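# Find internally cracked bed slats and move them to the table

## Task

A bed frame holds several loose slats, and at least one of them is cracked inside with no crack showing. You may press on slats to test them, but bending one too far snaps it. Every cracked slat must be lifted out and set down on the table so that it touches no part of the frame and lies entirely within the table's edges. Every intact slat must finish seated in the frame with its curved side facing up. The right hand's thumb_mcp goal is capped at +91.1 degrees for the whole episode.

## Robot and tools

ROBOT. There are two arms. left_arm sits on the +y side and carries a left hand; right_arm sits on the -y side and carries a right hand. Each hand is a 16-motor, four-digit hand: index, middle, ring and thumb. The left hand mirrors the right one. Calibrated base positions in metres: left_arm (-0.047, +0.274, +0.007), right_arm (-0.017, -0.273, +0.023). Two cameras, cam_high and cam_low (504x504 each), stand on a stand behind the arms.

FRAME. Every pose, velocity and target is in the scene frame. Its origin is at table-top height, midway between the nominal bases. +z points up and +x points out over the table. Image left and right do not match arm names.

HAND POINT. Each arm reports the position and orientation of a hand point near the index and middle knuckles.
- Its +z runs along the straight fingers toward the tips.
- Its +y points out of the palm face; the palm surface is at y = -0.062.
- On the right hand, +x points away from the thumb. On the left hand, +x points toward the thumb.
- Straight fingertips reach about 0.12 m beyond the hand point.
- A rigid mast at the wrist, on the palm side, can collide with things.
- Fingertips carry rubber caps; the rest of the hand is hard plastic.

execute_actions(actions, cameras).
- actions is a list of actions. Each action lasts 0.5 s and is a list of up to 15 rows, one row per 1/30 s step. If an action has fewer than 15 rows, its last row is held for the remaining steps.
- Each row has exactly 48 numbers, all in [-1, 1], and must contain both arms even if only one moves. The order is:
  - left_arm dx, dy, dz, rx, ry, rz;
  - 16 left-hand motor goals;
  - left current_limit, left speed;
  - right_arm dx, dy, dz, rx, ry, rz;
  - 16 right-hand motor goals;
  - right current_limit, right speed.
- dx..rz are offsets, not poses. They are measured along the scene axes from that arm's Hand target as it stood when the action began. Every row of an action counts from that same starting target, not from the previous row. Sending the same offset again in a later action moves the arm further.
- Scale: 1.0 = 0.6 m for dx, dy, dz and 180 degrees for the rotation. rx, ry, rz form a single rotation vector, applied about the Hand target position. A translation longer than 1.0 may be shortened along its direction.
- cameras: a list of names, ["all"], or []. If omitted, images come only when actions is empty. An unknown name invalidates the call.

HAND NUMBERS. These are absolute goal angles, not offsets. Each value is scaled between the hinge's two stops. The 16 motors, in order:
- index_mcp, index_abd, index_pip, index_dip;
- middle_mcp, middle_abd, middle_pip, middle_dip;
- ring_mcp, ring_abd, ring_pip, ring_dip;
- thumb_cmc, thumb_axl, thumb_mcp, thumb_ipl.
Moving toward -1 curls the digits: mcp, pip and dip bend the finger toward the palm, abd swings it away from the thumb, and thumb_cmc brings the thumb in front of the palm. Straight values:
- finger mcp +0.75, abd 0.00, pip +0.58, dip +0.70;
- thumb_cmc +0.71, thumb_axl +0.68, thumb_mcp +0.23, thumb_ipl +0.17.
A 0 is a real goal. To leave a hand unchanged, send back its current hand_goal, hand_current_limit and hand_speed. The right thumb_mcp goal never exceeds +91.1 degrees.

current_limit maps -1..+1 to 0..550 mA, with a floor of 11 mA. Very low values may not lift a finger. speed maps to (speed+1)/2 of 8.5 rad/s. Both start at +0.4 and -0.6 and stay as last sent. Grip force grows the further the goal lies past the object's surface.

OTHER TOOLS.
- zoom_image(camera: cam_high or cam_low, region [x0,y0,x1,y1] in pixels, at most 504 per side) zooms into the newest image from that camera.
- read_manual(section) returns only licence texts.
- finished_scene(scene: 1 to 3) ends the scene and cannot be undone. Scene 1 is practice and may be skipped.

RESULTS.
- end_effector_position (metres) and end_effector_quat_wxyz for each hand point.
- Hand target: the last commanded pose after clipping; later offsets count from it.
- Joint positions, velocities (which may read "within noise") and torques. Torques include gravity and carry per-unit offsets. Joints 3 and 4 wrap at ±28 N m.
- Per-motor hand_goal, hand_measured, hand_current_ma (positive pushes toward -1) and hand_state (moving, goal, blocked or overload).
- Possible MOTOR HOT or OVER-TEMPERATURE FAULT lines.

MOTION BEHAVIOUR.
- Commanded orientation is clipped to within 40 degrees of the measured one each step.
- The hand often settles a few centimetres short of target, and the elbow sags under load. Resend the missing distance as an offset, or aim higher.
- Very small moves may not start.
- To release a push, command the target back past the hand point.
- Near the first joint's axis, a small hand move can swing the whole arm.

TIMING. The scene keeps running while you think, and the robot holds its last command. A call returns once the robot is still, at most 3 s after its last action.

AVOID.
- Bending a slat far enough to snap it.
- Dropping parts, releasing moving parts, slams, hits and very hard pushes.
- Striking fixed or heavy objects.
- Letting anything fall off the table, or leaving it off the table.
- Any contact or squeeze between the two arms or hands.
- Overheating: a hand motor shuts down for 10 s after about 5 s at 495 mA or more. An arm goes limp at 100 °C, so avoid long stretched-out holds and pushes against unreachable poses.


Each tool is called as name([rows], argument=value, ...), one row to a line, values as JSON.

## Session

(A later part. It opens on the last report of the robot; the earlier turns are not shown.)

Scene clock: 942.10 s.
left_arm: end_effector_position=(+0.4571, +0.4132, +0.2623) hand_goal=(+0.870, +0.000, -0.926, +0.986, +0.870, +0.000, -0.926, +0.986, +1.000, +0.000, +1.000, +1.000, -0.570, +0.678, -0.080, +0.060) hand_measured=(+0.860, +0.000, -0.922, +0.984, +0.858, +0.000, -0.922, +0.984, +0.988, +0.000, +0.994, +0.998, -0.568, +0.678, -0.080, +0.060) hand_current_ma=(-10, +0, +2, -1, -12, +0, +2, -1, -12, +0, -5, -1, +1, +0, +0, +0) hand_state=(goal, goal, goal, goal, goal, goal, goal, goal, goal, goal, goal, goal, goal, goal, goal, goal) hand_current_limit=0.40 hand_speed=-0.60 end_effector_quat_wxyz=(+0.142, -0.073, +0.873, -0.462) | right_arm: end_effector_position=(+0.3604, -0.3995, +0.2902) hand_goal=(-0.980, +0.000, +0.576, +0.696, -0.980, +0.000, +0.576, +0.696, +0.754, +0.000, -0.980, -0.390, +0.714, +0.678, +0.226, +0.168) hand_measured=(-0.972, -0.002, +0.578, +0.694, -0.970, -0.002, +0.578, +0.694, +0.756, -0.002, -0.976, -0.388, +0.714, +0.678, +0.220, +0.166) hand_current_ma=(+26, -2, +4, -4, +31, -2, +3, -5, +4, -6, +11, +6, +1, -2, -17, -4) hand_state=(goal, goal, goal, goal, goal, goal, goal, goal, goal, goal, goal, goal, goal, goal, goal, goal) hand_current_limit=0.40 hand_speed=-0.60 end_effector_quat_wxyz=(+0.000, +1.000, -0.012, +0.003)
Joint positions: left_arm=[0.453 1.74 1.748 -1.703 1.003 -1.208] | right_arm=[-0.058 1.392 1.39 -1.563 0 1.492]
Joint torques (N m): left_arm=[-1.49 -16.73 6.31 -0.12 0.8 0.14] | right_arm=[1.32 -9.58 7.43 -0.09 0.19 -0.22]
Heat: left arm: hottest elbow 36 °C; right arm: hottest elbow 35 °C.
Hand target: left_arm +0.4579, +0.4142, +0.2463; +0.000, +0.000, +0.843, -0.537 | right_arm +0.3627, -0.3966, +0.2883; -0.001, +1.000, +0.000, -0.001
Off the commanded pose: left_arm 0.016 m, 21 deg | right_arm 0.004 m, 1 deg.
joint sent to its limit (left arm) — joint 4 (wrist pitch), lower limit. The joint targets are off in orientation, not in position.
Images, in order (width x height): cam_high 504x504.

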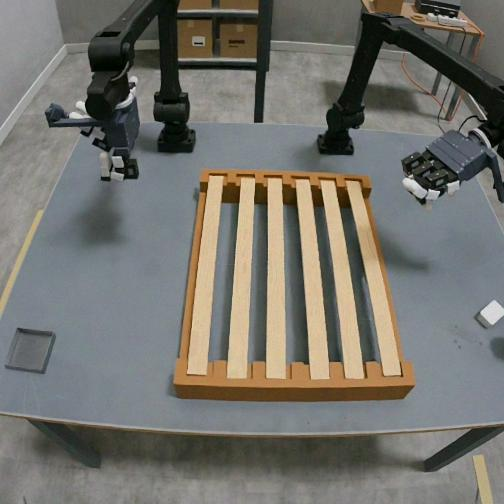

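execute_actions([
  [[0.0,-0.07,-0.05,0,0,0,0.87,0,-0.927,0.986,0.87,0,-0.927,0.986,1.0,0,1.0,1.0,-0.571,0.678,-0.08,0.0595,0.4,-0.6,0,0,0,0,0,0,-0.98,0,0.576,0.696,-0.98,0,0.576,0.696,0.754,0,-0.98,-0.39,0.714,0.678,0.226,0.168,0.4,-0.6]],
  [[0.04,-0.08,-0.03,0,0,0,0.87,0,-0.927,0.986,0.87,0,-0.927,0.986,1.0,0,1.0,1.0,-0.571,0.678,-0.08,0.0595,0.4,-0.6,0,0,0,0,0,0,-0.98,0,0.576,0.696,-0.98,0,0.576,0.696,0.754,0,-0.98,-0.39,0.714,0.678,0.226,0.168,0.4,-0.6]],
  [[0.06,-0.074,-0.02,0,0,0,0.87,0,-0.927,0.986,0.87,0,-0.927,0.986,1.0,0,1.0,1.0,-0.571,0.678,-0.08,0.0595,0.4,-0.6,0,0,0,0,0,0,-0.98,0,0.576,0.696,-0.98,0,0.576,0.696,0.754,0,-0.98,-0.39,0.714,0.678,0.226,0.168,0.4,-0.6]],
], cameras=["cam_high"])

zoom_image(camera="cam_high", region=[250, 160, 450, 360])

Scene clock: 946.93 s.
left_arm: end_effector_position=(+0.5058, +0.2747, +0.1865) hand_goal=(+0.870, +0.000, -0.926, +0.986, +0.870, +0.000, -0.926, +0.986, +1.000, +0.000, +1.000, +1.000, -0.570, +0.678, -0.080, +0.060) hand_measured=(+0.860, +0.000, -0.924, +0.984, +0.858, +0.000, -0.924, +0.984, +0.988, +0.000, +0.994, +0.998, -0.568, +0.678, -0.080, +0.060) hand_current_ma=(-10, +0, +1, -1, -12, +0, +1, -1, -11, +0, -4, -1, +0, +0, +0, +0) hand_state=(goal, goal, goal, goal, goal, goal, goal, goal, goal, goal, goal, goal, goal, goal, goal, goal) hand_current_limit=0.40 hand_speed=-0.60 end_effector_quat_wxyz=(+0.025, -0.014, +0.850, -0.526) | right_arm: end_effector_position=(+0.3604, -0.3995, +0.2902) hand_goal=(-0.980, +0.000, +0.576, +0.696, -0.980, +0.000, +0.576, +0.696, +0.754, +0.000, -0.980, -0.390, +0.714, +0.678, +0.226, +0.168) hand_measured=(-0.972, -0.002, +0.578, +0.694, -0.970, -0.002, +0.578, +0.694, +0.756, -0.002, -0.976, -0.388, +0.714, +0.678, +0.220, +0.166) hand_current_ma=(+26, -2, +4, -4, +31, -2, +3, -5, +4, -6, +11, +6, +1, -2, -17, -4) hand_state=(goal, goal, goal, goal, goal, goal, goal, goal, goal, goal, goal, goal, goal, goal, goal, goal) hand_current_limit=0.40 hand_speed=-0.60 end_effector_quat_wxyz=(+0.000, +1.000, -0.012, +0.003)
Joint positions: left_arm=[0.199 1.936 1.79 -1.707 1.088 -1.223] | right_arm=[-0.058 1.392 1.39 -1.563 0 1.492]
Joint torques (N m): left_arm=[-1.44 -19.49 9.68 -0.24 0.95 -0.11] | right_arm=[0.85 -9.41 7.36 -0.1 0.2 -0.23]
Heat: left arm: hottest elbow 36 °C; right arm: hottest elbow 35 °C.
Hand target: left_arm +0.5179, +0.2799, +0.1864; +0.000, +0.000, +0.843, -0.537 | right_arm +0.3627, -0.3966, +0.2883; -0.001, +1.000, +0.000, -0.001
Off the commanded pose: left_arm 0.013 m, 4 deg | right_arm 0.004 m, 1 deg.
joint sent to its limit (left arm) — joint 4 (wrist pitch), lower limit. The joint targets are off in orientation, not in position.
Images, in order (width x height): cam_high 504x504.

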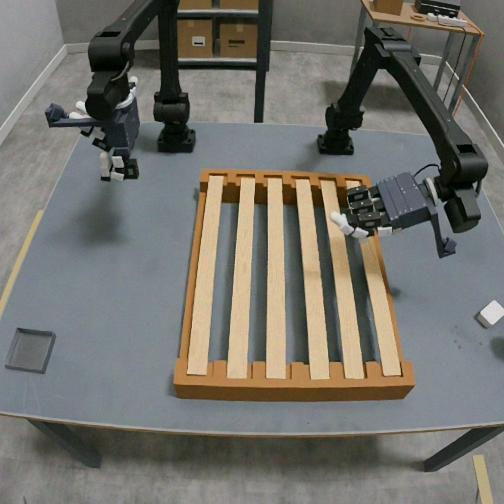

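Scaled by 2.520.

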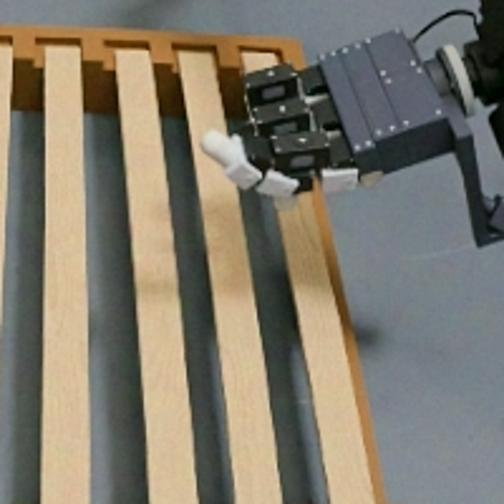

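execute_actions(actions=[], cameras=["cam_low"])

zoom_image(camera="cam_low", region=[200, 150, 504, 400])

Scene clock: 954.77 s.
left_arm: end_effector_position=(+0.5057, +0.2746, +0.1865) hand_goal=(+0.870, +0.000, -0.926, +0.986, +0.870, +0.000, -0.926, +0.986, +1.000, +0.000, +1.000, +1.000, -0.570, +0.678, -0.080, +0.060) hand_measured=(+0.860, +0.000, -0.924, +0.984, +0.858, +0.000, -0.924, +0.984, +0.988, +0.000, +0.994, +0.998, -0.568, +0.678, -0.080, +0.060) hand_current_ma=(-10, +0, +1, -1, -12, +0, +1, -1, -11, +0, -4, -1, +0, +0, +0, +0) hand_state=(goal, goal, goal, goal, goal, goal, goal, goal, goal, goal, goal, goal, goal, goal, goal, goal) hand_current_limit=0.40 hand_speed=-0.60 end_effector_quat_wxyz=(+0.024, -0.014, +0.850, -0.526) | right_arm: end_effector_position=(+0.3604, -0.3995, +0.2902) hand_goal=(-0.980, +0.000, +0.576, +0.696, -0.980, +0.000, +0.576, +0.696, +0.754, +0.000, -0.980, -0.390, +0.714, +0.678, +0.226, +0.168) hand_measured=(-0.972, -0.002, +0.578, +0.694, -0.970, -0.002, +0.578, +0.694, +0.756, -0.002, -0.976, -0.388, +0.714, +0.678, +0.220, +0.166) hand_current_ma=(+26, -2, +4, -4, +31, -2, +3, -5, +4, -6, +11, +6, +1, -2, -17, -4) hand_state=(goal, goal, goal, goal, goal, goal, goal, goal, goal, goal, goal, goal, goal, goal, goal, goal) hand_current_limit=0.40 hand_speed=-0.60 end_effector_quat_wxyz=(+0.000, +1.000, -0.012, +0.003)
Joint positions: left_arm=[0.199 1.936 1.79 -1.707 1.088 -1.224] | right_arm=[-0.058 1.392 1.39 -1.563 0 1.492]
Joint velocities: within noise
Joint torques (N m): left_arm=[-1.03 -19.25 9.68 -0.27 0.94 -0.11] | right_arm=[0.91 -9.64 7.34 -0.27 0.23 -0.24]
Heat: left arm: hottest elbow 37 °C; right arm: hottest elbow 35 °C.
Hand target: left_arm +0.5179, +0.2799, +0.1864; +0.000, +0.000, +0.843, -0.537 | right_arm +0.3627, -0.3966, +0.2883; -0.001, +1.000, +0.000, -0.001
Off the commanded pose: left_arm 0.013 m, 4 deg | right_arm 0.004 m, 1 deg.
Images, in order (width x height): cam_low 504x504.

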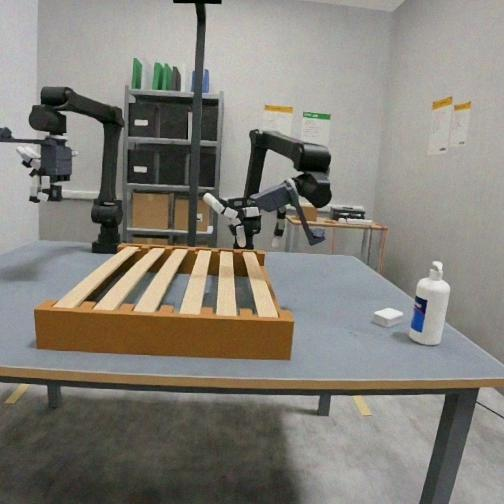

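Scaled by 1.658.

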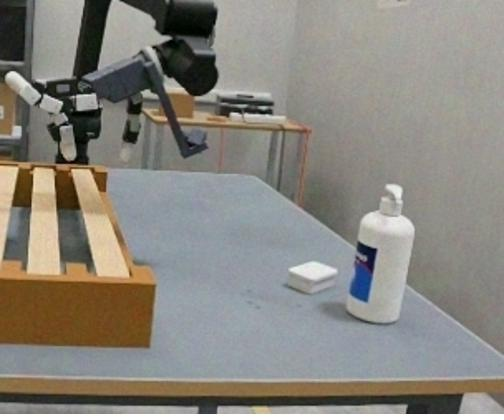

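zoom_image(camera="cam_low", region=[200, 230, 320, 350])

execute_actions(actions=[], cameras=["cam_high"])

zoom_image(camera="cam_high", region=[330, 210, 420, 400])

Scaled by 4.200.

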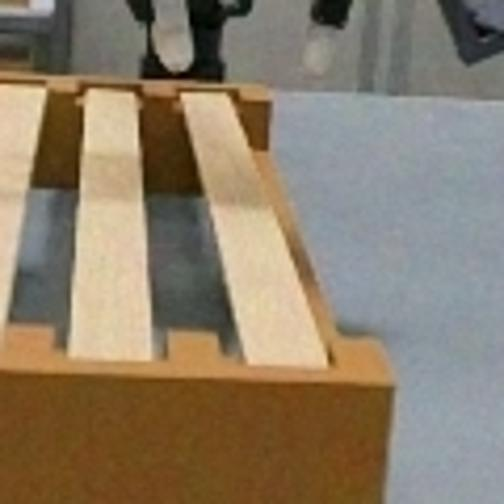

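Scene clock: 957.00 s.
left_arm: end_effector_position=(+0.5057, +0.2746, +0.1865) hand_goal=(+0.870, +0.000, -0.926, +0.986, +0.870, +0.000, -0.926, +0.986, +1.000, +0.000, +1.000, +1.000, -0.570, +0.678, -0.080, +0.060) hand_measured=(+0.860, +0.000, -0.924, +0.984, +0.858, +0.000, -0.924, +0.984, +0.988, +0.000, +0.994, +0.998, -0.568, +0.678, -0.080, +0.060) hand_current_ma=(-10, +0, +1, -1, -12, +0, +1, -1, -11, +0, -4, -1, +0, +0, +0, +0) hand_state=(goal, goal, goal, goal, goal, goal, goal, goal, goal, goal, goal, goal, goal, goal, goal, goal) hand_current_limit=0.40 hand_speed=-0.60 end_effector_quat_wxyz=(+0.024, -0.014, +0.850, -0.526) | right_arm: end_effector_position=(+0.3604, -0.3995, +0.2902) hand_goal=(-0.980, +0.000, +0.576, +0.696, -0.980, +0.000, +0.576, +0.696, +0.754, +0.000, -0.980, -0.390, +0.714, +0.678, +0.226, +0.168) hand_measured=(-0.972, -0.002, +0.578, +0.694, -0.970, -0.002, +0.578, +0.694, +0.756, -0.002, -0.976, -0.388, +0.714, +0.678, +0.220, +0.166) hand_current_ma=(+26, -2, +4, -4, +31, -2, +3, -5, +4, -6, +11, +6, +1, -2, -17, -4) hand_state=(goal, goal, goal, goal, goal, goal, goal, goal, goal, goal, goal, goal, goal, goal, goal, goal) hand_current_limit=0.40 hand_speed=-0.60 end_effector_quat_wxyz=(+0.000, +1.000, -0.012, +0.003)
Joint positions: left_arm=[0.199 1.936 1.79 -1.707 1.088 -1.224] | right_arm=[-0.058 1.392 1.39 -1.563 0 1.492]
Joint velocities: within noise
Joint torques (N m): left_arm=[-1.44 -19.19 9.57 -0.24 0.95 -0.12] | right_arm=[1.14 -9.82 7.38 -0.13 0.19 -0.25]
Heat: left arm: hottest elbow 38 °C; right arm: hottest elbow 36 °C.
Hand target: left_arm +0.5179, +0.2799, +0.1864; +0.000, +0.000, +0.843, -0.537 | right_arm +0.3627, -0.3966, +0.2883; -0.001, +1.000, +0.000, -0.001
Off the commanded pose: left_arm 0.013 m, 4 deg | right_arm 0.004 m, 1 deg.
Images, in order (width x height): cam_high 504x504.

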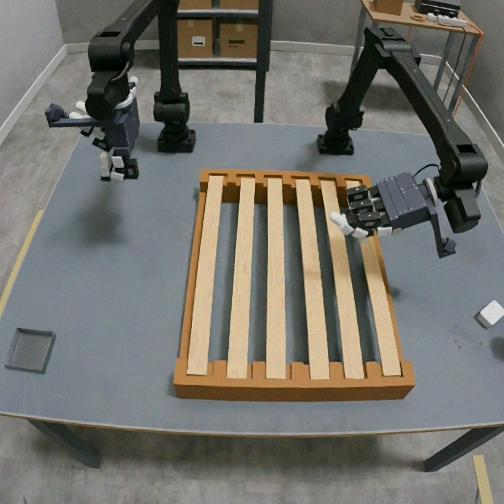

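Scaled by 2.653.

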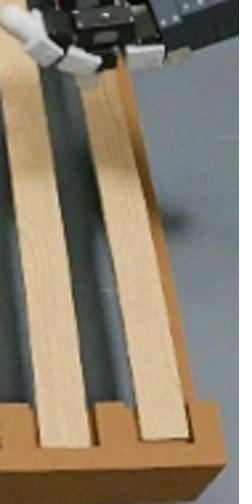

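execute_actions([
  [[0.01,0.006,-0.06,0,0,0,0.87,0,-0.927,0.986,0.87,0,-0.927,0.986,1.0,0,1.0,1.0,-0.571,0.678,-0.08,0.0595,0.4,-0.6,0,0,0,0,0,0,-0.98,0,0.576,0.696,-0.98,0,0.576,0.696,0.754,0,-0.98,-0.39,0.714,0.678,0.226,0.168,0.4,-0.6]],
], cameras=["cam_high"])

zoom_image(camera="cam_high", region=[300, 160, 460, 320])

Scene clock: 959.70 s.
left_arm: end_effector_position=(+0.5112, +0.2766, +0.1515) hand_goal=(+0.870, +0.000, -0.926, +0.986, +0.870, +0.000, -0.926, +0.986, +1.000, +0.000, +1.000, +1.000, -0.570, +0.678, -0.080, +0.060) hand_measured=(+0.860, +0.000, -0.924, +0.984, +0.858, +0.000, -0.924, +0.984, +0.988, +0.000, +0.994, +0.998, -0.568, +0.678, -0.080, +0.060) hand_current_ma=(-10, +0, +1, -1, -12, +0, +1, -1, -11, +0, -4, -1, +0, +0, +0, +0) hand_state=(goal, goal, goal, goal, goal, goal, goal, goal, goal, goal, goal, goal, goal, goal, goal, goal) hand_current_limit=0.40 hand_speed=-0.60 end_effector_quat_wxyz=(+0.007, -0.016, +0.847, -0.531) | right_arm: end_effector_position=(+0.3604, -0.3995, +0.2902) hand_goal=(-0.980, +0.000, +0.576, +0.696, -0.980, +0.000, +0.576, +0.696, +0.754, +0.000, -0.980, -0.390, +0.714, +0.678, +0.226, +0.168) hand_measured=(-0.972, -0.002, +0.578, +0.694, -0.970, -0.002, +0.578, +0.694, +0.756, -0.002, -0.976, -0.388, +0.714, +0.678, +0.220, +0.166) hand_current_ma=(+26, -2, +4, -4, +31, -2, +3, -5, +4, -6, +11, +6, +1, -2, -17, -4) hand_state=(goal, goal, goal, goal, goal, goal, goal, goal, goal, goal, goal, goal, goal, goal, goal, goal) hand_current_limit=0.40 hand_speed=-0.60 end_effector_quat_wxyz=(+0.000, +1.000, -0.012, +0.003)
Joint positions: left_arm=[0.201 2.002 1.791 -1.707 1.088 -1.187] | right_arm=[-0.058 1.392 1.39 -1.563 0 1.492]
Joint torques (N m): left_arm=[-1.26 -20.25 9.28 -0.36 0.86 0.11] | right_arm=[0.97 -9.52 7.43 -0.21 0.21 -0.24]
Heat: left arm: hottest elbow 38 °C; right arm: hottest elbow 36 °C.
Hand target: left_arm +0.5238, +0.2834, +0.1501; +0.000, -0.001, +0.843, -0.537 | right_arm +0.3627, -0.3966, +0.2883; -0.001, +1.000, +0.000, -0.001
Off the commanded pose: left_arm 0.014 m, 2 deg | right_arm 0.004 m, 1 deg.
joint sent to its limit (left arm) — joint 4 (wrist pitch), lower limit. The joint targets are off in orientation, not in position.
Images, in order (width x height): cam_high 504x504.

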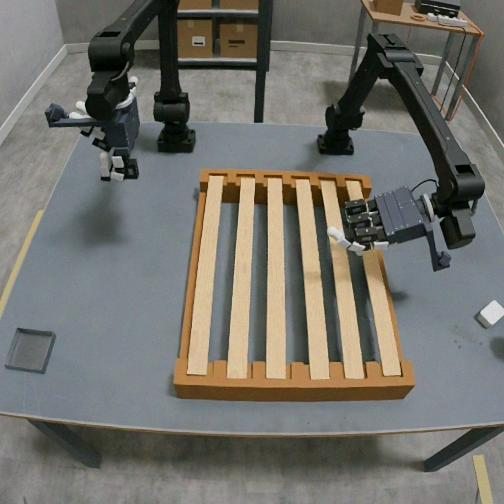

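Scaled by 3.150.

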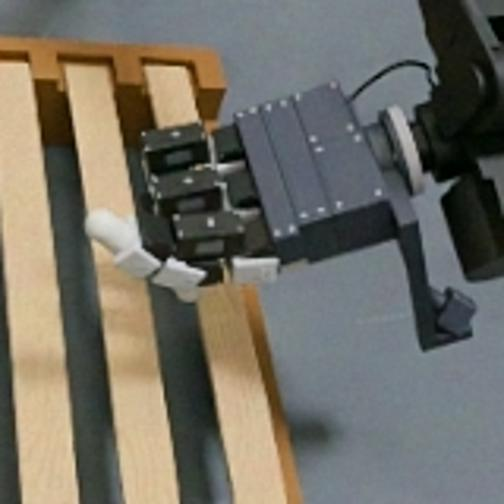

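execute_actions([
  [[0.014,0.0,-0.05,0,0,0,0.87,0,-0.927,0.986,0.87,0,-0.927,0.986,1.0,0,1.0,1.0,-0.571,0.678,-0.08,0.0595,0.4,-0.6,0,0,0,0,0,0,-0.98,0,0.576,0.696,-0.98,0,0.576,0.696,0.754,0,-0.98,-0.39,0.714,0.678,0.226,0.168,0.4,-0.6]],
], cameras=["cam_high","cam_low"])

zoom_image(camera="cam_high", region=[320, 200, 420, 300])

zoom_image(camera="cam_low", region=[190, 190, 330, 330])

Scene clock: 962.97 s.
left_arm: end_effector_position=(+0.5181, +0.2779, +0.1228) hand_goal=(+0.870, +0.000, -0.926, +0.986, +0.870, +0.000, -0.926, +0.986, +1.000, +0.000, +1.000, +1.000, -0.570, +0.678, -0.080, +0.060) hand_measured=(+0.860, +0.000, -0.924, +0.984, +0.858, +0.000, -0.924, +0.984, +0.988, +0.000, +0.994, +0.998, -0.570, +0.678, -0.080, +0.060) hand_current_ma=(-10, +0, +1, -1, -12, +0, +1, -1, -11, +0, -4, -1, +0, +0, +0, +0) hand_state=(goal, goal, goal, goal, goal, goal, goal, goal, goal, goal, goal, goal, goal, goal, goal, goal) hand_current_limit=0.40 hand_speed=-0.60 end_effector_quat_wxyz=(-0.002, -0.012, +0.845, -0.535) | right_arm: end_effector_position=(+0.3604, -0.3995, +0.2902) hand_goal=(-0.980, +0.000, +0.576, +0.696, -0.980, +0.000, +0.576, +0.696, +0.754, +0.000, -0.980, -0.390, +0.714, +0.678, +0.226, +0.168) hand_measured=(-0.972, -0.002, +0.578, +0.694, -0.970, -0.002, +0.578, +0.694, +0.756, -0.002, -0.976, -0.388, +0.714, +0.678, +0.220, +0.166) hand_current_ma=(+26, -2, +4, -4, +31, -2, +3, -5, +4, -6, +11, +6, +1, -2, -17, -4) hand_state=(goal, goal, goal, goal, goal, goal, goal, goal, goal, goal, goal, goal, goal, goal, goal, goal) hand_current_limit=0.40 hand_speed=-0.60 end_effector_quat_wxyz=(+0.000, +1.000, -0.012, +0.003)
Joint positions: left_arm=[0.201 2.062 1.803 -1.707 1.088 -1.147] | right_arm=[-0.058 1.392 1.39 -1.563 0 1.492]
Joint torques (N m): left_arm=[-1.2 -20.72 9.36 -0.44 0.89 0.11] | right_arm=[0.97 -9.64 7.39 -0.13 0.2 -0.24]
Heat: left arm: hottest elbow 38 °C; right arm: hottest elbow 36 °C.
Hand target: left_arm +0.5323, +0.2834, +0.1203; +0.000, +0.000, +0.843, -0.537 | right_arm +0.3627, -0.3966, +0.2883; -0.001, +1.000, +0.000, -0.001
Off the commanded pose: left_arm 0.015 m, 1 deg | right_arm 0.004 m, 1 deg.
joint sent to its limit (left arm) — joint 4 (wrist pitch), lower limit. The joint targets still meet the commanded pose.

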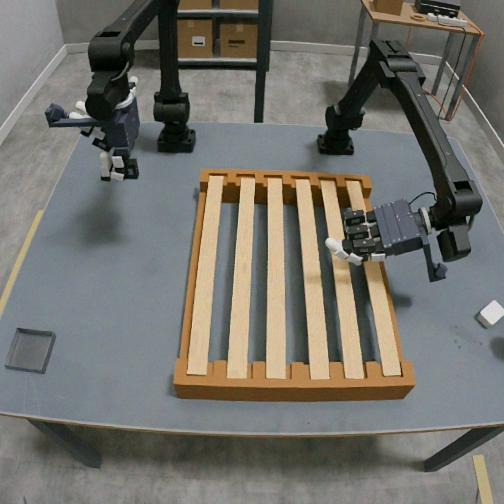

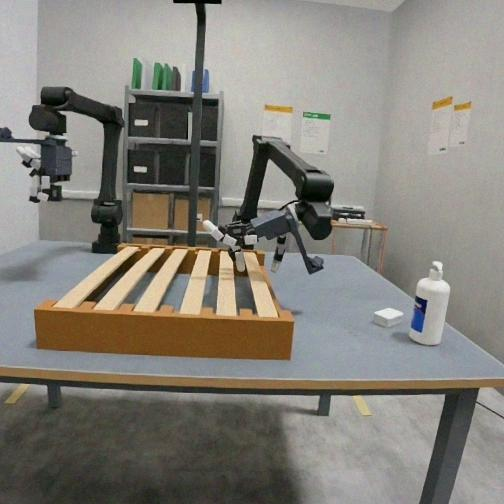

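Scaled by 5.040.

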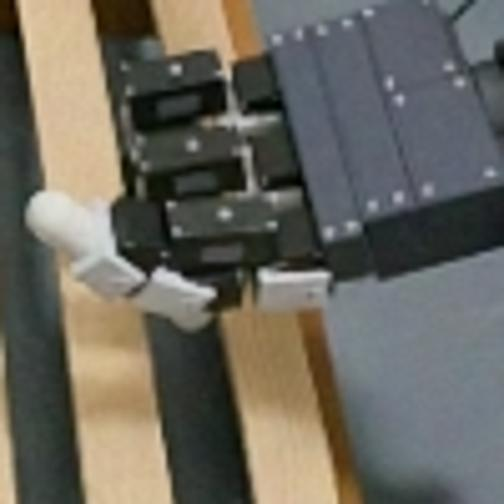

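Scaled by 3.600.

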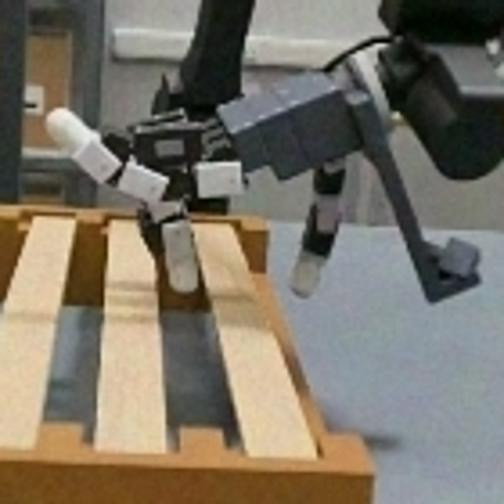

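execute_actions([
  [[0.003,0.003,-0.035,0,0,0,0.87,0,-0.927,0.986,0.87,0,-0.927,0.986,1.0,0,1.0,1.0,-0.571,0.678,-0.08,0.0595,0.4,-0.6,0,0,0,0,0,0,-0.98,0,0.576,0.696,-0.98,0,0.576,0.696,0.754,0,-0.98,-0.39,0.714,0.678,0.226,0.168,0.4,-0.6]],
  [[0,0.0,-0.025,0,0,0,0.87,0,-0.927,0.986,0.87,0,-0.927,0.986,1.0,0,1.0,1.0,-0.571,0.678,-0.08,0.0595,0.4,-0.6,0,0,0,0,0,0,-0.98,0,0.576,0.696,-0.98,0,0.576,0.696,0.754,0,-0.98,-0.39,0.714,0.678,0.226,0.168,0.4,-0.6]],
], cameras=["cam_high","cam_low"])

zoom_image(camera="cam_high", region=[320, 200, 420, 300])

zoom_image(camera="cam_low", region=[190, 190, 330, 330])

Scene clock: 966.57 s.
left_arm: end_effector_position=(+0.5223, +0.2786, +0.0993) hand_goal=(+0.870, +0.000, -0.926, +0.986, +0.870, +0.000, -0.926, +0.986, +1.000, +0.000, +1.000, +1.000, -0.570, +0.678, -0.080, +0.060) hand_measured=(+0.860, +0.000, -0.924, +0.984, +0.858, +0.000, -0.924, +0.984, +0.988, +0.000, +0.994, +0.998, -0.570, +0.678, -0.080, +0.060) hand_current_ma=(-10, +0, +1, -1, -12, +0, +1, -1, -11, +0, -4, -1, +0, +0, +0, +0) hand_state=(goal, goal, goal, goal, goal, goal, goal, goal, goal, goal, goal, goal, goal, goal, goal, goal) hand_current_limit=0.40 hand_speed=-0.60 end_effector_quat_wxyz=(-0.004, -0.002, +0.843, -0.538) | right_arm: end_effector_position=(+0.3604, -0.3995, +0.2902) hand_goal=(-0.980, +0.000, +0.576, +0.696, -0.980, +0.000, +0.576, +0.696, +0.754, +0.000, -0.980, -0.390, +0.714, +0.678, +0.226, +0.168) hand_measured=(-0.972, -0.002, +0.578, +0.694, -0.970, -0.002, +0.578, +0.694, +0.756, -0.002, -0.976, -0.388, +0.714, +0.678, +0.220, +0.166) hand_current_ma=(+26, -2, +4, -4, +31, -2, +3, -5, +4, -6, +11, +6, +1, -2, -17, -4) hand_state=(goal, goal, goal, goal, goal, goal, goal, goal, goal, goal, goal, goal, goal, goal, goal, goal) hand_current_limit=0.40 hand_speed=-0.60 end_effector_quat_wxyz=(+0.000, +1.000, -0.012, +0.003)
Joint positions: left_arm=[0.202 2.104 1.804 -1.702 1.088 -1.103] | right_arm=[-0.058 1.392 1.39 -1.563 0 1.492]
Joint torques (N m): left_arm=[-0.85 -20.07 8.36 -0.08 0.87 0.1] | right_arm=[1.2 -9.29 7.41 -0.09 0.19 -0.21]
Heat: left arm: hottest elbow 38 °C; right arm: hottest elbow 36 °C.
Hand target: left_arm +0.5340, +0.2851, +0.0843; +0.000, +0.000, +0.843, -0.537 | right_arm +0.3627, -0.3966, +0.2883; -0.001, +1.000, +0.000, -0.001
Off the commanded pose: left_arm 0.020 m, 1 deg | right_arm 0.004 m, 1 deg.

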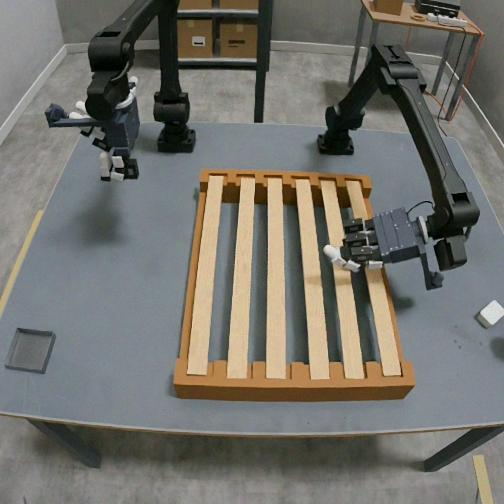

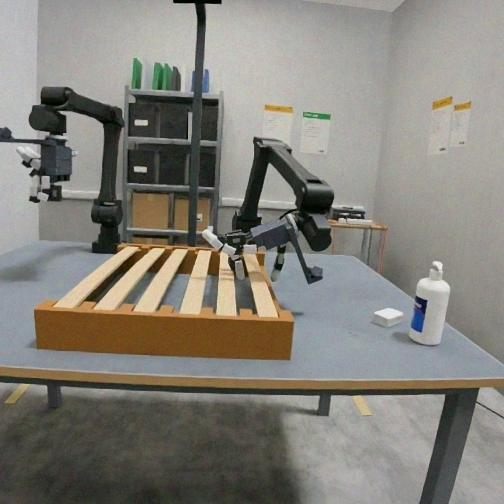

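Scaled by 5.040.

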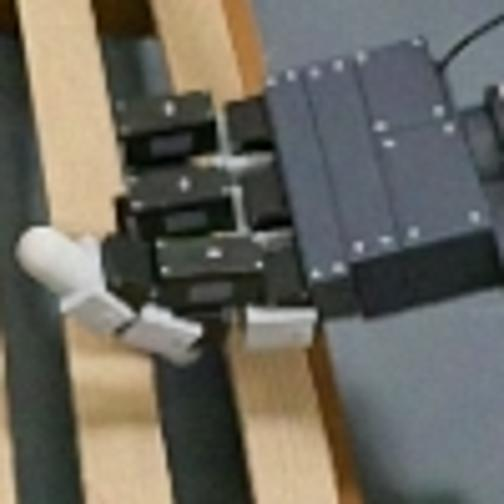

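Scaled by 3.600.

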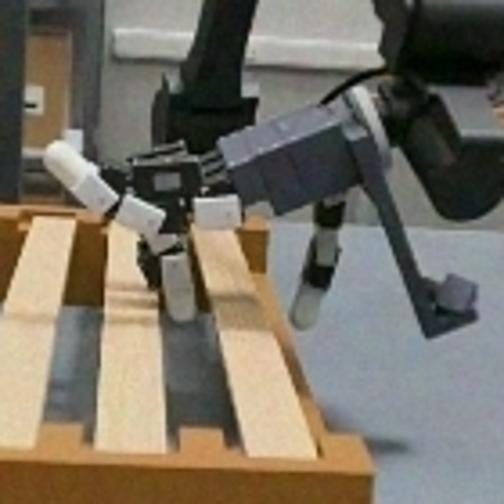

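execute_actions([
  [[0.0,0.0,-0.02,0,0,0,0.87,0,-0.927,0.986,0.87,0,-0.927,0.986,1.0,0,1.0,1.0,-0.571,0.678,-0.08,0.0595,0.4,-0.6,0,0,0,0,0,0,-0.98,0,0.576,0.696,-0.98,0,0.576,0.696,0.754,0,-0.98,-0.39,0.714,0.678,0.226,0.168,0.4,-0.6]],
])

Scene clock: 968.73 s.
left_arm: end_effector_position=(+0.5271, +0.2797, +0.0918) hand_goal=(+0.870, +0.000, -0.926, +0.986, +0.870, +0.000, -0.926, +0.986, +1.000, +0.000, +1.000, +1.000, -0.570, +0.678, -0.080, +0.060) hand_measured=(+0.860, +0.000, -0.924, +0.984, +0.858, +0.000, -0.924, +0.984, +0.988, +0.000, +0.994, +0.998, -0.570, +0.678, -0.080, +0.060) hand_current_ma=(-10, +0, +1, -1, -12, +0, +1, -1, -11, +0, -4, -1, +0, +0, +0, +0) hand_state=(goal, goal, goal, goal, goal, goal, goal, goal, goal, goal, goal, goal, goal, goal, goal, goal) hand_current_limit=0.40 hand_speed=-0.60 end_effector_quat_wxyz=(+0.002, +0.002, +0.844, -0.537) | right_arm: end_effector_position=(+0.3604, -0.3995, +0.2902) hand_goal=(-0.980, +0.000, +0.576, +0.696, -0.980, +0.000, +0.576, +0.696, +0.754, +0.000, -0.980, -0.390, +0.714, +0.678, +0.226, +0.168) hand_measured=(-0.972, -0.002, +0.578, +0.694, -0.970, -0.002, +0.578, +0.694, +0.756, -0.002, -0.976, -0.388, +0.714, +0.678, +0.220, +0.166) hand_current_ma=(+26, -2, +4, -4, +31, -2, +3, -5, +4, -6, +11, +6, +1, -2, -17, -4) hand_state=(goal, goal, goal, goal, goal, goal, goal, goal, goal, goal, goal, goal, goal, goal, goal, goal) hand_current_limit=0.40 hand_speed=-0.60 end_effector_quat_wxyz=(+0.000, +1.000, -0.012, +0.003)
Joint positions: left_arm=[0.202 2.114 1.804 -1.677 1.088 -1.102] | right_arm=[-0.058 1.392 1.39 -1.563 0 1.492]
Joint torques (N m): left_arm=[-1.2 -19.96 7.3 -0.03 0.86 0.11] | right_arm=[1.08 -9.58 7.41 -0.17 0.21 -0.25]
Heat: left arm: hottest elbow 38 °C; right arm: hottest elbow 36 °C.
Hand target: left_arm +0.5341, +0.2851, +0.0723; +0.000, +0.000, +0.843, -0.537 | right_arm +0.3627, -0.3966, +0.2883; -0.001, +1.000, +0.000, -0.001
Off the commanded pose: left_arm 0.021 m, 0 deg | right_arm 0.004 m, 1 deg.

execute_actions([
  [[0.0,0.0,0,0,0,0,0.76,0,-0.927,0.986,0.76,0,-0.927,0.986,1.0,0,1.0,1.0,-0.571,0.678,-0.25,0.0595,0.4,-0.85,0,0,0,0,0,0,-0.98,0,0.576,0.696,-0.98,0,0.576,0.696,0.754,0,-0.98,-0.39,0.714,0.678,0.226,0.168,0.4,-0.6]],
], cameras=["cam_high","cam_low"])

zoom_image(camera="cam_high", region=[320, 200, 420, 300])

zoom_image(camera="cam_low", region=[190, 190, 330, 330])

Scene clock: 976.17 s.
left_arm: end_effector_position=(+0.5271, +0.2797, +0.0918) hand_goal=(+0.760, +0.000, -0.926, +0.986, +0.760, +0.000, -0.926, +0.986, +1.000, +0.000, +1.000, +1.000, -0.570, +0.678, -0.250, +0.060) hand_measured=(+0.756, +0.000, -0.924, +0.984, +0.756, +0.000, -0.924, +0.984, +0.988, +0.000, +0.994, +0.998, -0.570, +0.678, -0.244, +0.060) hand_current_ma=(-2, +0, +1, -1, -2, +0, +1, -1, -11, +0, -4, -1, +0, +0, +5, +0) hand_state=(goal, goal, goal, goal, goal, goal, goal, goal, goal, goal, goal, goal, goal, goal, goal, goal) hand_current_limit=0.40 hand_speed=-0.85 end_effector_quat_wxyz=(+0.002, +0.002, +0.844, -0.537) | right_arm: end_effector_position=(+0.3604, -0.3995, +0.2902) hand_goal=(-0.980, +0.000, +0.576, +0.696, -0.980, +0.000, +0.576, +0.696, +0.754, +0.000, -0.980, -0.390, +0.714, +0.678, +0.226, +0.168) hand_measured=(-0.972, -0.002, +0.578, +0.694, -0.970, -0.002, +0.578, +0.694, +0.756, -0.002, -0.976, -0.388, +0.714, +0.678, +0.220, +0.166) hand_current_ma=(+26, -2, +4, -4, +31, -2, +3, -5, +4, -6, +11, +6, +1, -2, -17, -4) hand_state=(goal, goal, goal, goal, goal, goal, goal, goal, goal, goal, goal, goal, goal, goal, goal, goal) hand_current_limit=0.40 hand_speed=-0.60 end_effector_quat_wxyz=(+0.000, +1.000, -0.012, +0.003)
Joint positions: left_arm=[0.202 2.114 1.804 -1.677 1.088 -1.102] | right_arm=[-0.058 1.392 1.39 -1.563 0 1.492]
Joint torques (N m): left_arm=[-0.85 -20.07 7.28 -0.03 0.86 0.11] | right_arm=[1.2 -9.35 7.47 -0.1 0.23 -0.26]
Heat: left arm: hottest elbow 38 °C; right arm: hottest elbow 36 °C.
Hand target: left_arm +0.5341, +0.2851, +0.0723; +0.000, +0.000, +0.843, -0.537 | right_arm +0.3627, -0.3966, +0.2883; -0.001, +1.000, +0.000, -0.001
Off the commanded pose: left_arm 0.021 m, 0 deg | right_arm 0.004 m, 1 deg.

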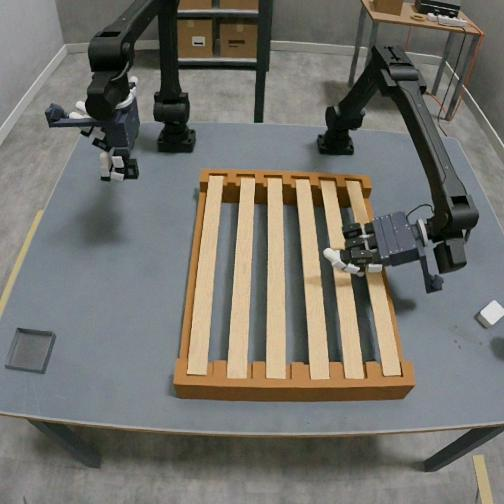

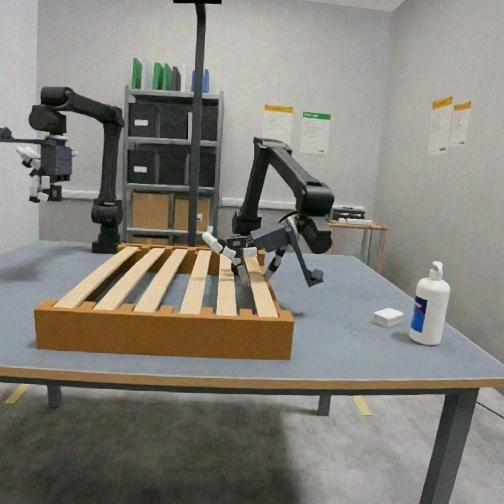

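Scaled by 5.040.

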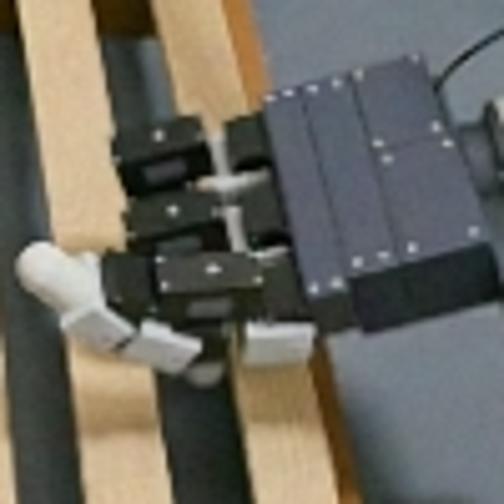

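Scaled by 3.600.

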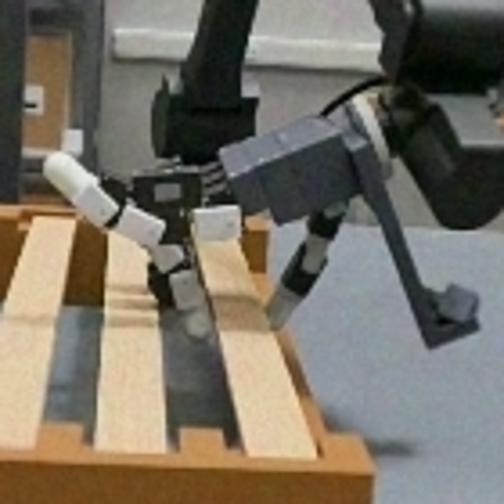

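Good; thumb and fingers around the slat edges. Close the grip.

execute_actions([
  [[0.0,0.0,0,0,0,0,0.66,0,-0.927,0.986,0.66,0,-0.927,0.986,1.0,0,1.0,1.0,-0.571,0.678,-0.45,0.0595,0.4,-0.85,0,0,0,0,0,0,-0.98,0,0.576,0.696,-0.98,0,0.576,0.696,0.754,0,-0.98,-0.39,0.714,0.678,0.226,0.168,0.4,-0.6]],
  [[0.0,0.0,0,0,0,0,0.66,0,-0.927,0.986,0.66,0,-0.927,0.986,1.0,0,1.0,1.0,-0.571,0.678,-0.45,0.0595,0.4,-0.85,0,0,0,0,0,0,-0.98,0,0.576,0.696,-0.98,0,0.576,0.696,0.754,0,-0.98,-0.39,0.714,0.678,0.226,0.168,0.4,-0.6]],
], cameras=["cam_high","cam_low"])

zoom_image(camera="cam_high", region=[320, 200, 420, 300])

zoom_image(camera="cam_low", region=[190, 190, 330, 330])

Scene clock: 979.00 s.
left_arm: end_effector_position=(+0.5271, +0.2796, +0.0919) hand_goal=(+0.660, +0.000, -0.926, +0.986, +0.660, +0.000, -0.926, +0.986, +1.000, +0.000, +1.000, +1.000, -0.570, +0.678, -0.450, +0.060) hand_measured=(+0.712, +0.000, -0.910, +0.994, +0.708, +0.000, -0.910, +0.994, +0.988, +0.000, +0.994, +0.998, -0.570, +0.678, -0.254, +0.078) hand_current_ma=(+110, +0, +17, +6, +98, +0, +16, +6, -11, +0, -4, -1, +0, +0, +385, +31) hand_state=(blocked, goal, goal, goal, blocked, goal, goal, goal, goal, goal, goal, goal, goal, goal, blocked, goal) hand_current_limit=0.40 hand_speed=-0.85 end_effector_quat_wxyz=(+0.002, +0.002, +0.844, -0.537) | right_arm: end_effector_position=(+0.3604, -0.3995, +0.2902) hand_goal=(-0.980, +0.000, +0.576, +0.696, -0.980, +0.000, +0.576, +0.696, +0.754, +0.000, -0.980, -0.390, +0.714, +0.678, +0.226, +0.168) hand_measured=(-0.972, -0.002, +0.578, +0.694, -0.970, -0.002, +0.578, +0.694, +0.756, -0.002, -0.976, -0.388, +0.714, +0.678, +0.220, +0.166) hand_current_ma=(+26, -2, +4, -4, +31, -2, +3, -5, +4, -6, +11, +6, +1, -2, -17, -4) hand_state=(goal, goal, goal, goal, goal, goal, goal, goal, goal, goal, goal, goal, goal, goal, goal, goal) hand_current_limit=0.40 hand_speed=-0.60 end_effector_quat_wxyz=(+0.000, +1.000, -0.012, +0.003)
Joint positions: left_arm=[0.202 2.114 1.804 -1.677 1.089 -1.102] | right_arm=[-0.058 1.392 1.39 -1.563 0 1.492]
Joint torques (N m): left_arm=[-0.97 -20.19 7.3 -0.05 0.85 0.09] | right_arm=[0.97 -9.35 7.47 -0.1 0.21 -0.23]
Heat: left arm: hottest elbow 39 °C; right arm: hottest elbow 36 °C.
Hand target: left_arm +0.5341, +0.2851, +0.0723; +0.000, +0.000, +0.843, -0.537 | right_arm +0.3627, -0.3966, +0.2883; -0.001, +1.000, +0.000, -0.001
Off the commanded pose: left_arm 0.021 m, 0 deg | right_arm 0.004 m, 1 deg.

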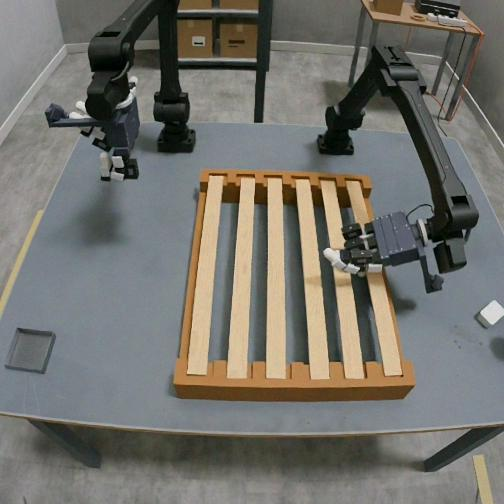

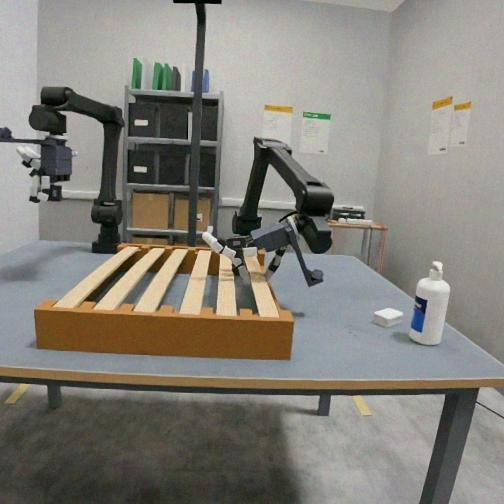

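Scaled by 5.040.

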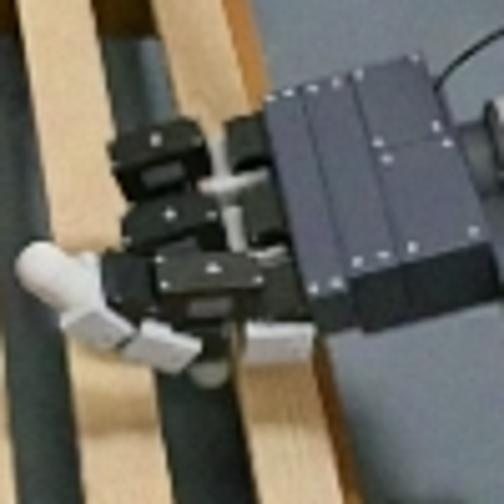

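Scaled by 3.600.

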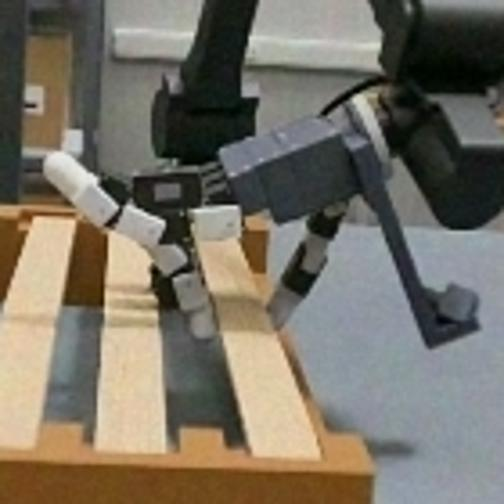

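execute_actions([
  [[0.0,0.0,0,0,0,0,0.6,0,-0.927,0.986,0.6,0,-0.927,0.986,1.0,0,1.0,1.0,-0.571,0.678,-0.45,0.0595,0.4,-0.85,0,0,0,0,0,0,-0.98,0,0.576,0.696,-0.98,0,0.576,0.696,0.754,0,-0.98,-0.39,0.714,0.678,0.226,0.168,0.4,-0.6]],
  [[0.0,0.0,0.04,0,0,0,0.6,0,-0.927,0.986,0.6,0,-0.927,0.986,1.0,0,1.0,1.0,-0.571,0.678,-0.45,0.0595,0.4,-0.85,0,0,0,0,0,0,-0.98,0,0.576,0.696,-0.98,0,0.576,0.696,0.754,0,-0.98,-0.39,0.714,0.678,0.226,0.168,0.4,-0.6]],
  [[0.0,0.0,0.04,0,0,0,0.6,0,-0.927,0.986,0.6,0,-0.927,0.986,1.0,0,1.0,1.0,-0.571,0.678,-0.45,0.0595,0.4,-0.85,0,0,0,0,0,0,-0.98,0,0.576,0.696,-0.98,0,0.576,0.696,0.754,0,-0.98,-0.39,0.714,0.678,0.226,0.168,0.4,-0.6]],
], cameras=["cam_high","cam_low"])

zoom_image(camera="cam_low", region=[190, 190, 330, 330])

Scene clock: 987.10 s.
left_arm: end_effector_position=(+0.5230, +0.2789, +0.0939) hand_goal=(+0.600, +0.000, -0.926, +0.986, +0.600, +0.000, -0.926, +0.986, +1.000, +0.000, +1.000, +1.000, -0.570, +0.678, -0.450, +0.060) hand_measured=(+0.680, +0.000, -0.892, +1.000, +0.684, +0.000, -0.900, +1.000, +0.988, +0.000, +0.994, +0.998, -0.570, +0.678, -0.254, +0.092) hand_current_ma=(+211, +0, +53, +13, +224, +0, +34, +13, -11, +0, -4, -1, +0, +0, +385, +73) hand_state=(blocked, goal, blocked, goal, blocked, goal, blocked, goal, goal, goal, goal, goal, goal, goal, blocked, blocked) hand_current_limit=0.40 hand_speed=-0.85 end_effector_quat_wxyz=(-0.008, -0.008, +0.843, -0.538) | right_arm: end_effector_position=(+0.3604, -0.3995, +0.2902) hand_goal=(-0.980, +0.000, +0.576, +0.696, -0.980, +0.000, +0.576, +0.696, +0.754, +0.000, -0.980, -0.390, +0.714, +0.678, +0.226, +0.168) hand_measured=(-0.972, -0.002, +0.578, +0.694, -0.970, -0.002, +0.578, +0.694, +0.756, -0.002, -0.976, -0.388, +0.714, +0.678, +0.220, +0.166) hand_current_ma=(+26, -2, +4, -4, +31, -2, +3, -5, +4, -6, +11, +6, +1, -2, -17, -4) hand_state=(goal, goal, goal, goal, goal, goal, goal, goal, goal, goal, goal, goal, goal, goal, goal, goal) hand_current_limit=0.40 hand_speed=-0.60 end_effector_quat_wxyz=(+0.000, +1.000, -0.012, +0.003)
Joint positions: left_arm=[0.202 2.114 1.805 -1.693 1.089 -1.116] | right_arm=[-0.058 1.392 1.39 -1.563 0 1.492]
Joint torques (N m): left_arm=[-0.85 -25.11 9.33 -0.96 0.81 -0.21] | right_arm=[1.2 -9.41 7.43 -0.12 0.19 -0.26]
Heat: left arm: hottest elbow 39 °C; right arm: hottest elbow 37 °C.
Hand target: left_arm +0.5340, +0.2851, +0.1202; +0.000, +0.000, +0.843, -0.537 | right_arm +0.3627, -0.3966, +0.2883; -0.001, +1.000, +0.000, -0.001
Off the commanded pose: left_arm 0.029 m, 1 deg | right_arm 0.004 m, 1 deg.
joint sent to its limit (left arm) — joint 4 (wrist pitch), lower limit. The joint targets still meet the commanded pose.

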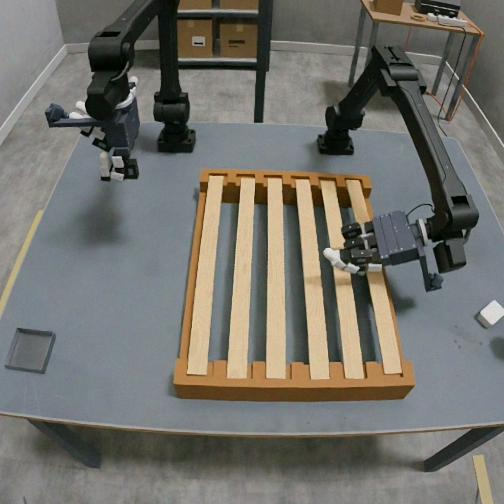

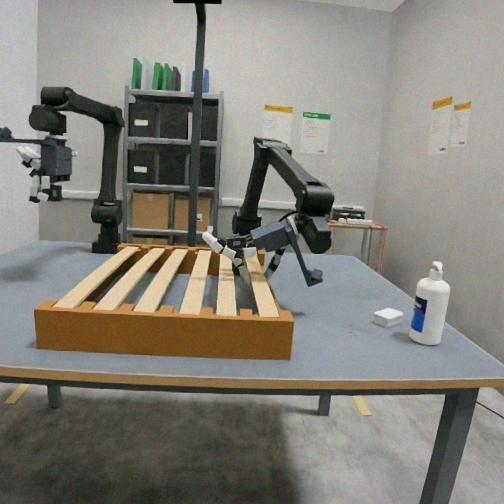

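Scaled by 3.600.

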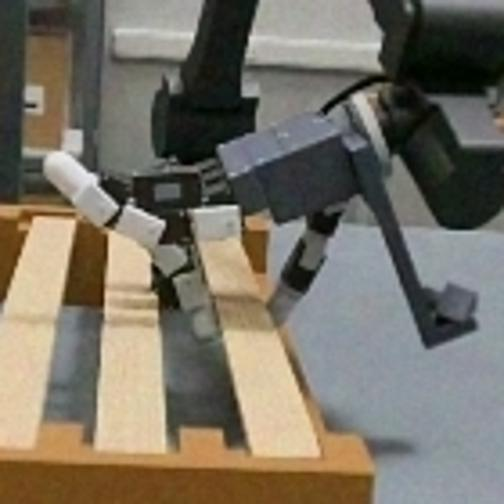

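execute_actions([
  [[-0.01,0.005,0.045,0,0,0,0.6,0,-0.927,0.986,0.6,0,-0.927,0.986,1.0,0,1.0,1.0,-0.571,0.678,-0.45,0.0595,0.4,-0.85,0,0,0,0,0,0,-0.98,0,0.576,0.696,-0.98,0,0.576,0.696,0.754,0,-0.98,-0.39,0.714,0.678,0.226,0.168,0.4,-0.6]],
  [[-0.01,0.0,0.04,0,0,0,0.6,0,-0.927,0.986,0.6,0,-0.927,0.986,1.0,0,1.0,1.0,-0.571,0.678,-0.45,0.0595,0.4,-0.85,0,0,0,0,0,0,-0.98,0,0.576,0.696,-0.98,0,0.576,0.696,0.754,0,-0.98,-0.39,0.714,0.678,0.226,0.168,0.4,-0.6]],
], cameras=["cam_high","cam_low"])

zoom_image(camera="cam_low", region=[190, 190, 330, 330])

Scene clock: 990.10 s.
left_arm: end_effector_position=(+0.5170, +0.2829, +0.1513) hand_goal=(+0.600, +0.000, -0.926, +0.986, +0.600, +0.000, -0.926, +0.986, +1.000, +0.000, +1.000, +1.000, -0.570, +0.678, -0.450, +0.060) hand_measured=(+0.678, +0.000, -0.884, +1.000, +0.644, +0.000, -0.890, +1.000, +0.988, +0.000, +0.994, +0.998, -0.554, +0.690, -0.254, +0.094) hand_current_ma=(+203, +0, +72, +13, +85, +0, +57, +13, -11, +0, -4, -1, +18, +14, +385, +80) hand_state=(blocked, goal, blocked, goal, blocked, goal, blocked, goal, goal, goal, goal, goal, goal, goal, blocked, blocked) hand_current_limit=0.40 hand_speed=-0.85 end_effector_quat_wxyz=(+0.015, -0.015, +0.850, -0.526) | right_arm: end_effector_position=(+0.3604, -0.3995, +0.2902) hand_goal=(-0.980, +0.000, +0.576, +0.696, -0.980, +0.000, +0.576, +0.696, +0.754, +0.000, -0.980, -0.390, +0.714, +0.678, +0.226, +0.168) hand_measured=(-0.972, -0.002, +0.578, +0.694, -0.970, -0.002, +0.578, +0.694, +0.756, -0.002, -0.976, -0.388, +0.714, +0.678, +0.220, +0.166) hand_current_ma=(+26, -2, +4, -4, +31, -2, +3, -5, +4, -6, +11, +6, +1, -2, -17, -4) hand_state=(goal, goal, goal, goal, goal, goal, goal, goal, goal, goal, goal, goal, goal, goal, goal, goal) hand_current_limit=0.40 hand_speed=-0.60 end_effector_quat_wxyz=(+0.000, +1.000, -0.012, +0.003)
Joint positions: left_arm=[0.208 2.008 1.805 -1.695 1.08 -1.193] | right_arm=[-0.058 1.392 1.39 -1.563 0 1.492]
Joint torques (N m): left_arm=[-1.03 -23.53 8.73 -0.77 1.04 -0.13] | right_arm=[0.85 -9.11 7.3 -0.17 0.19 -0.24]
Heat: left arm: hottest elbow 39 °C; right arm: hottest elbow 37 °C.
Hand target: left_arm +0.5220, +0.2882, +0.1713; +0.000, +0.000, +0.843, -0.537 | right_arm +0.3627, -0.3966, +0.2883; -0.001, +1.000, +0.000, -0.001
Off the commanded pose: left_arm 0.021 m, 3 deg | right_arm 0.004 m, 1 deg.
joint sent to its limit (left arm) — joint 4 (wrist pitch), lower limit. The joint targets are off in orientation, not in position.

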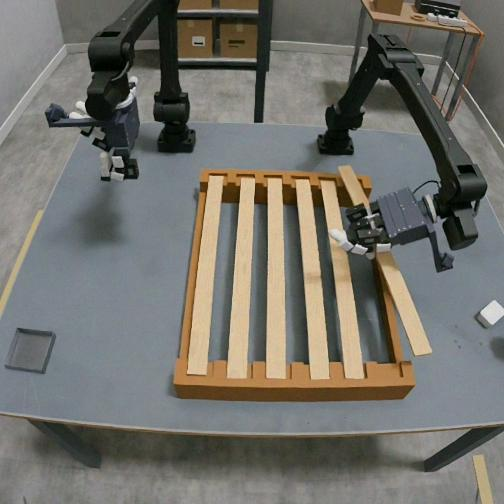

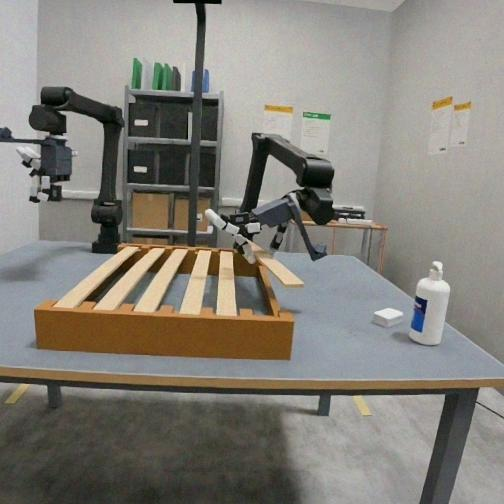

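Scaled by 3.600.

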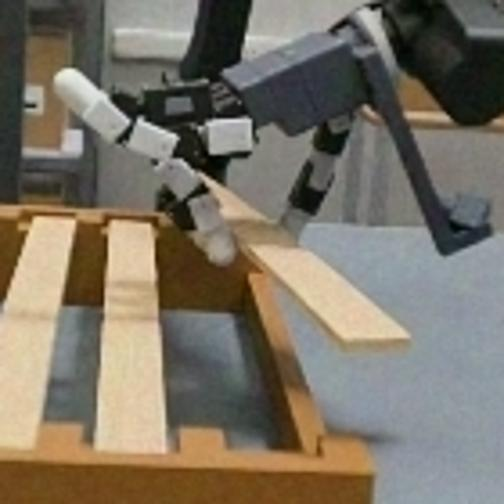

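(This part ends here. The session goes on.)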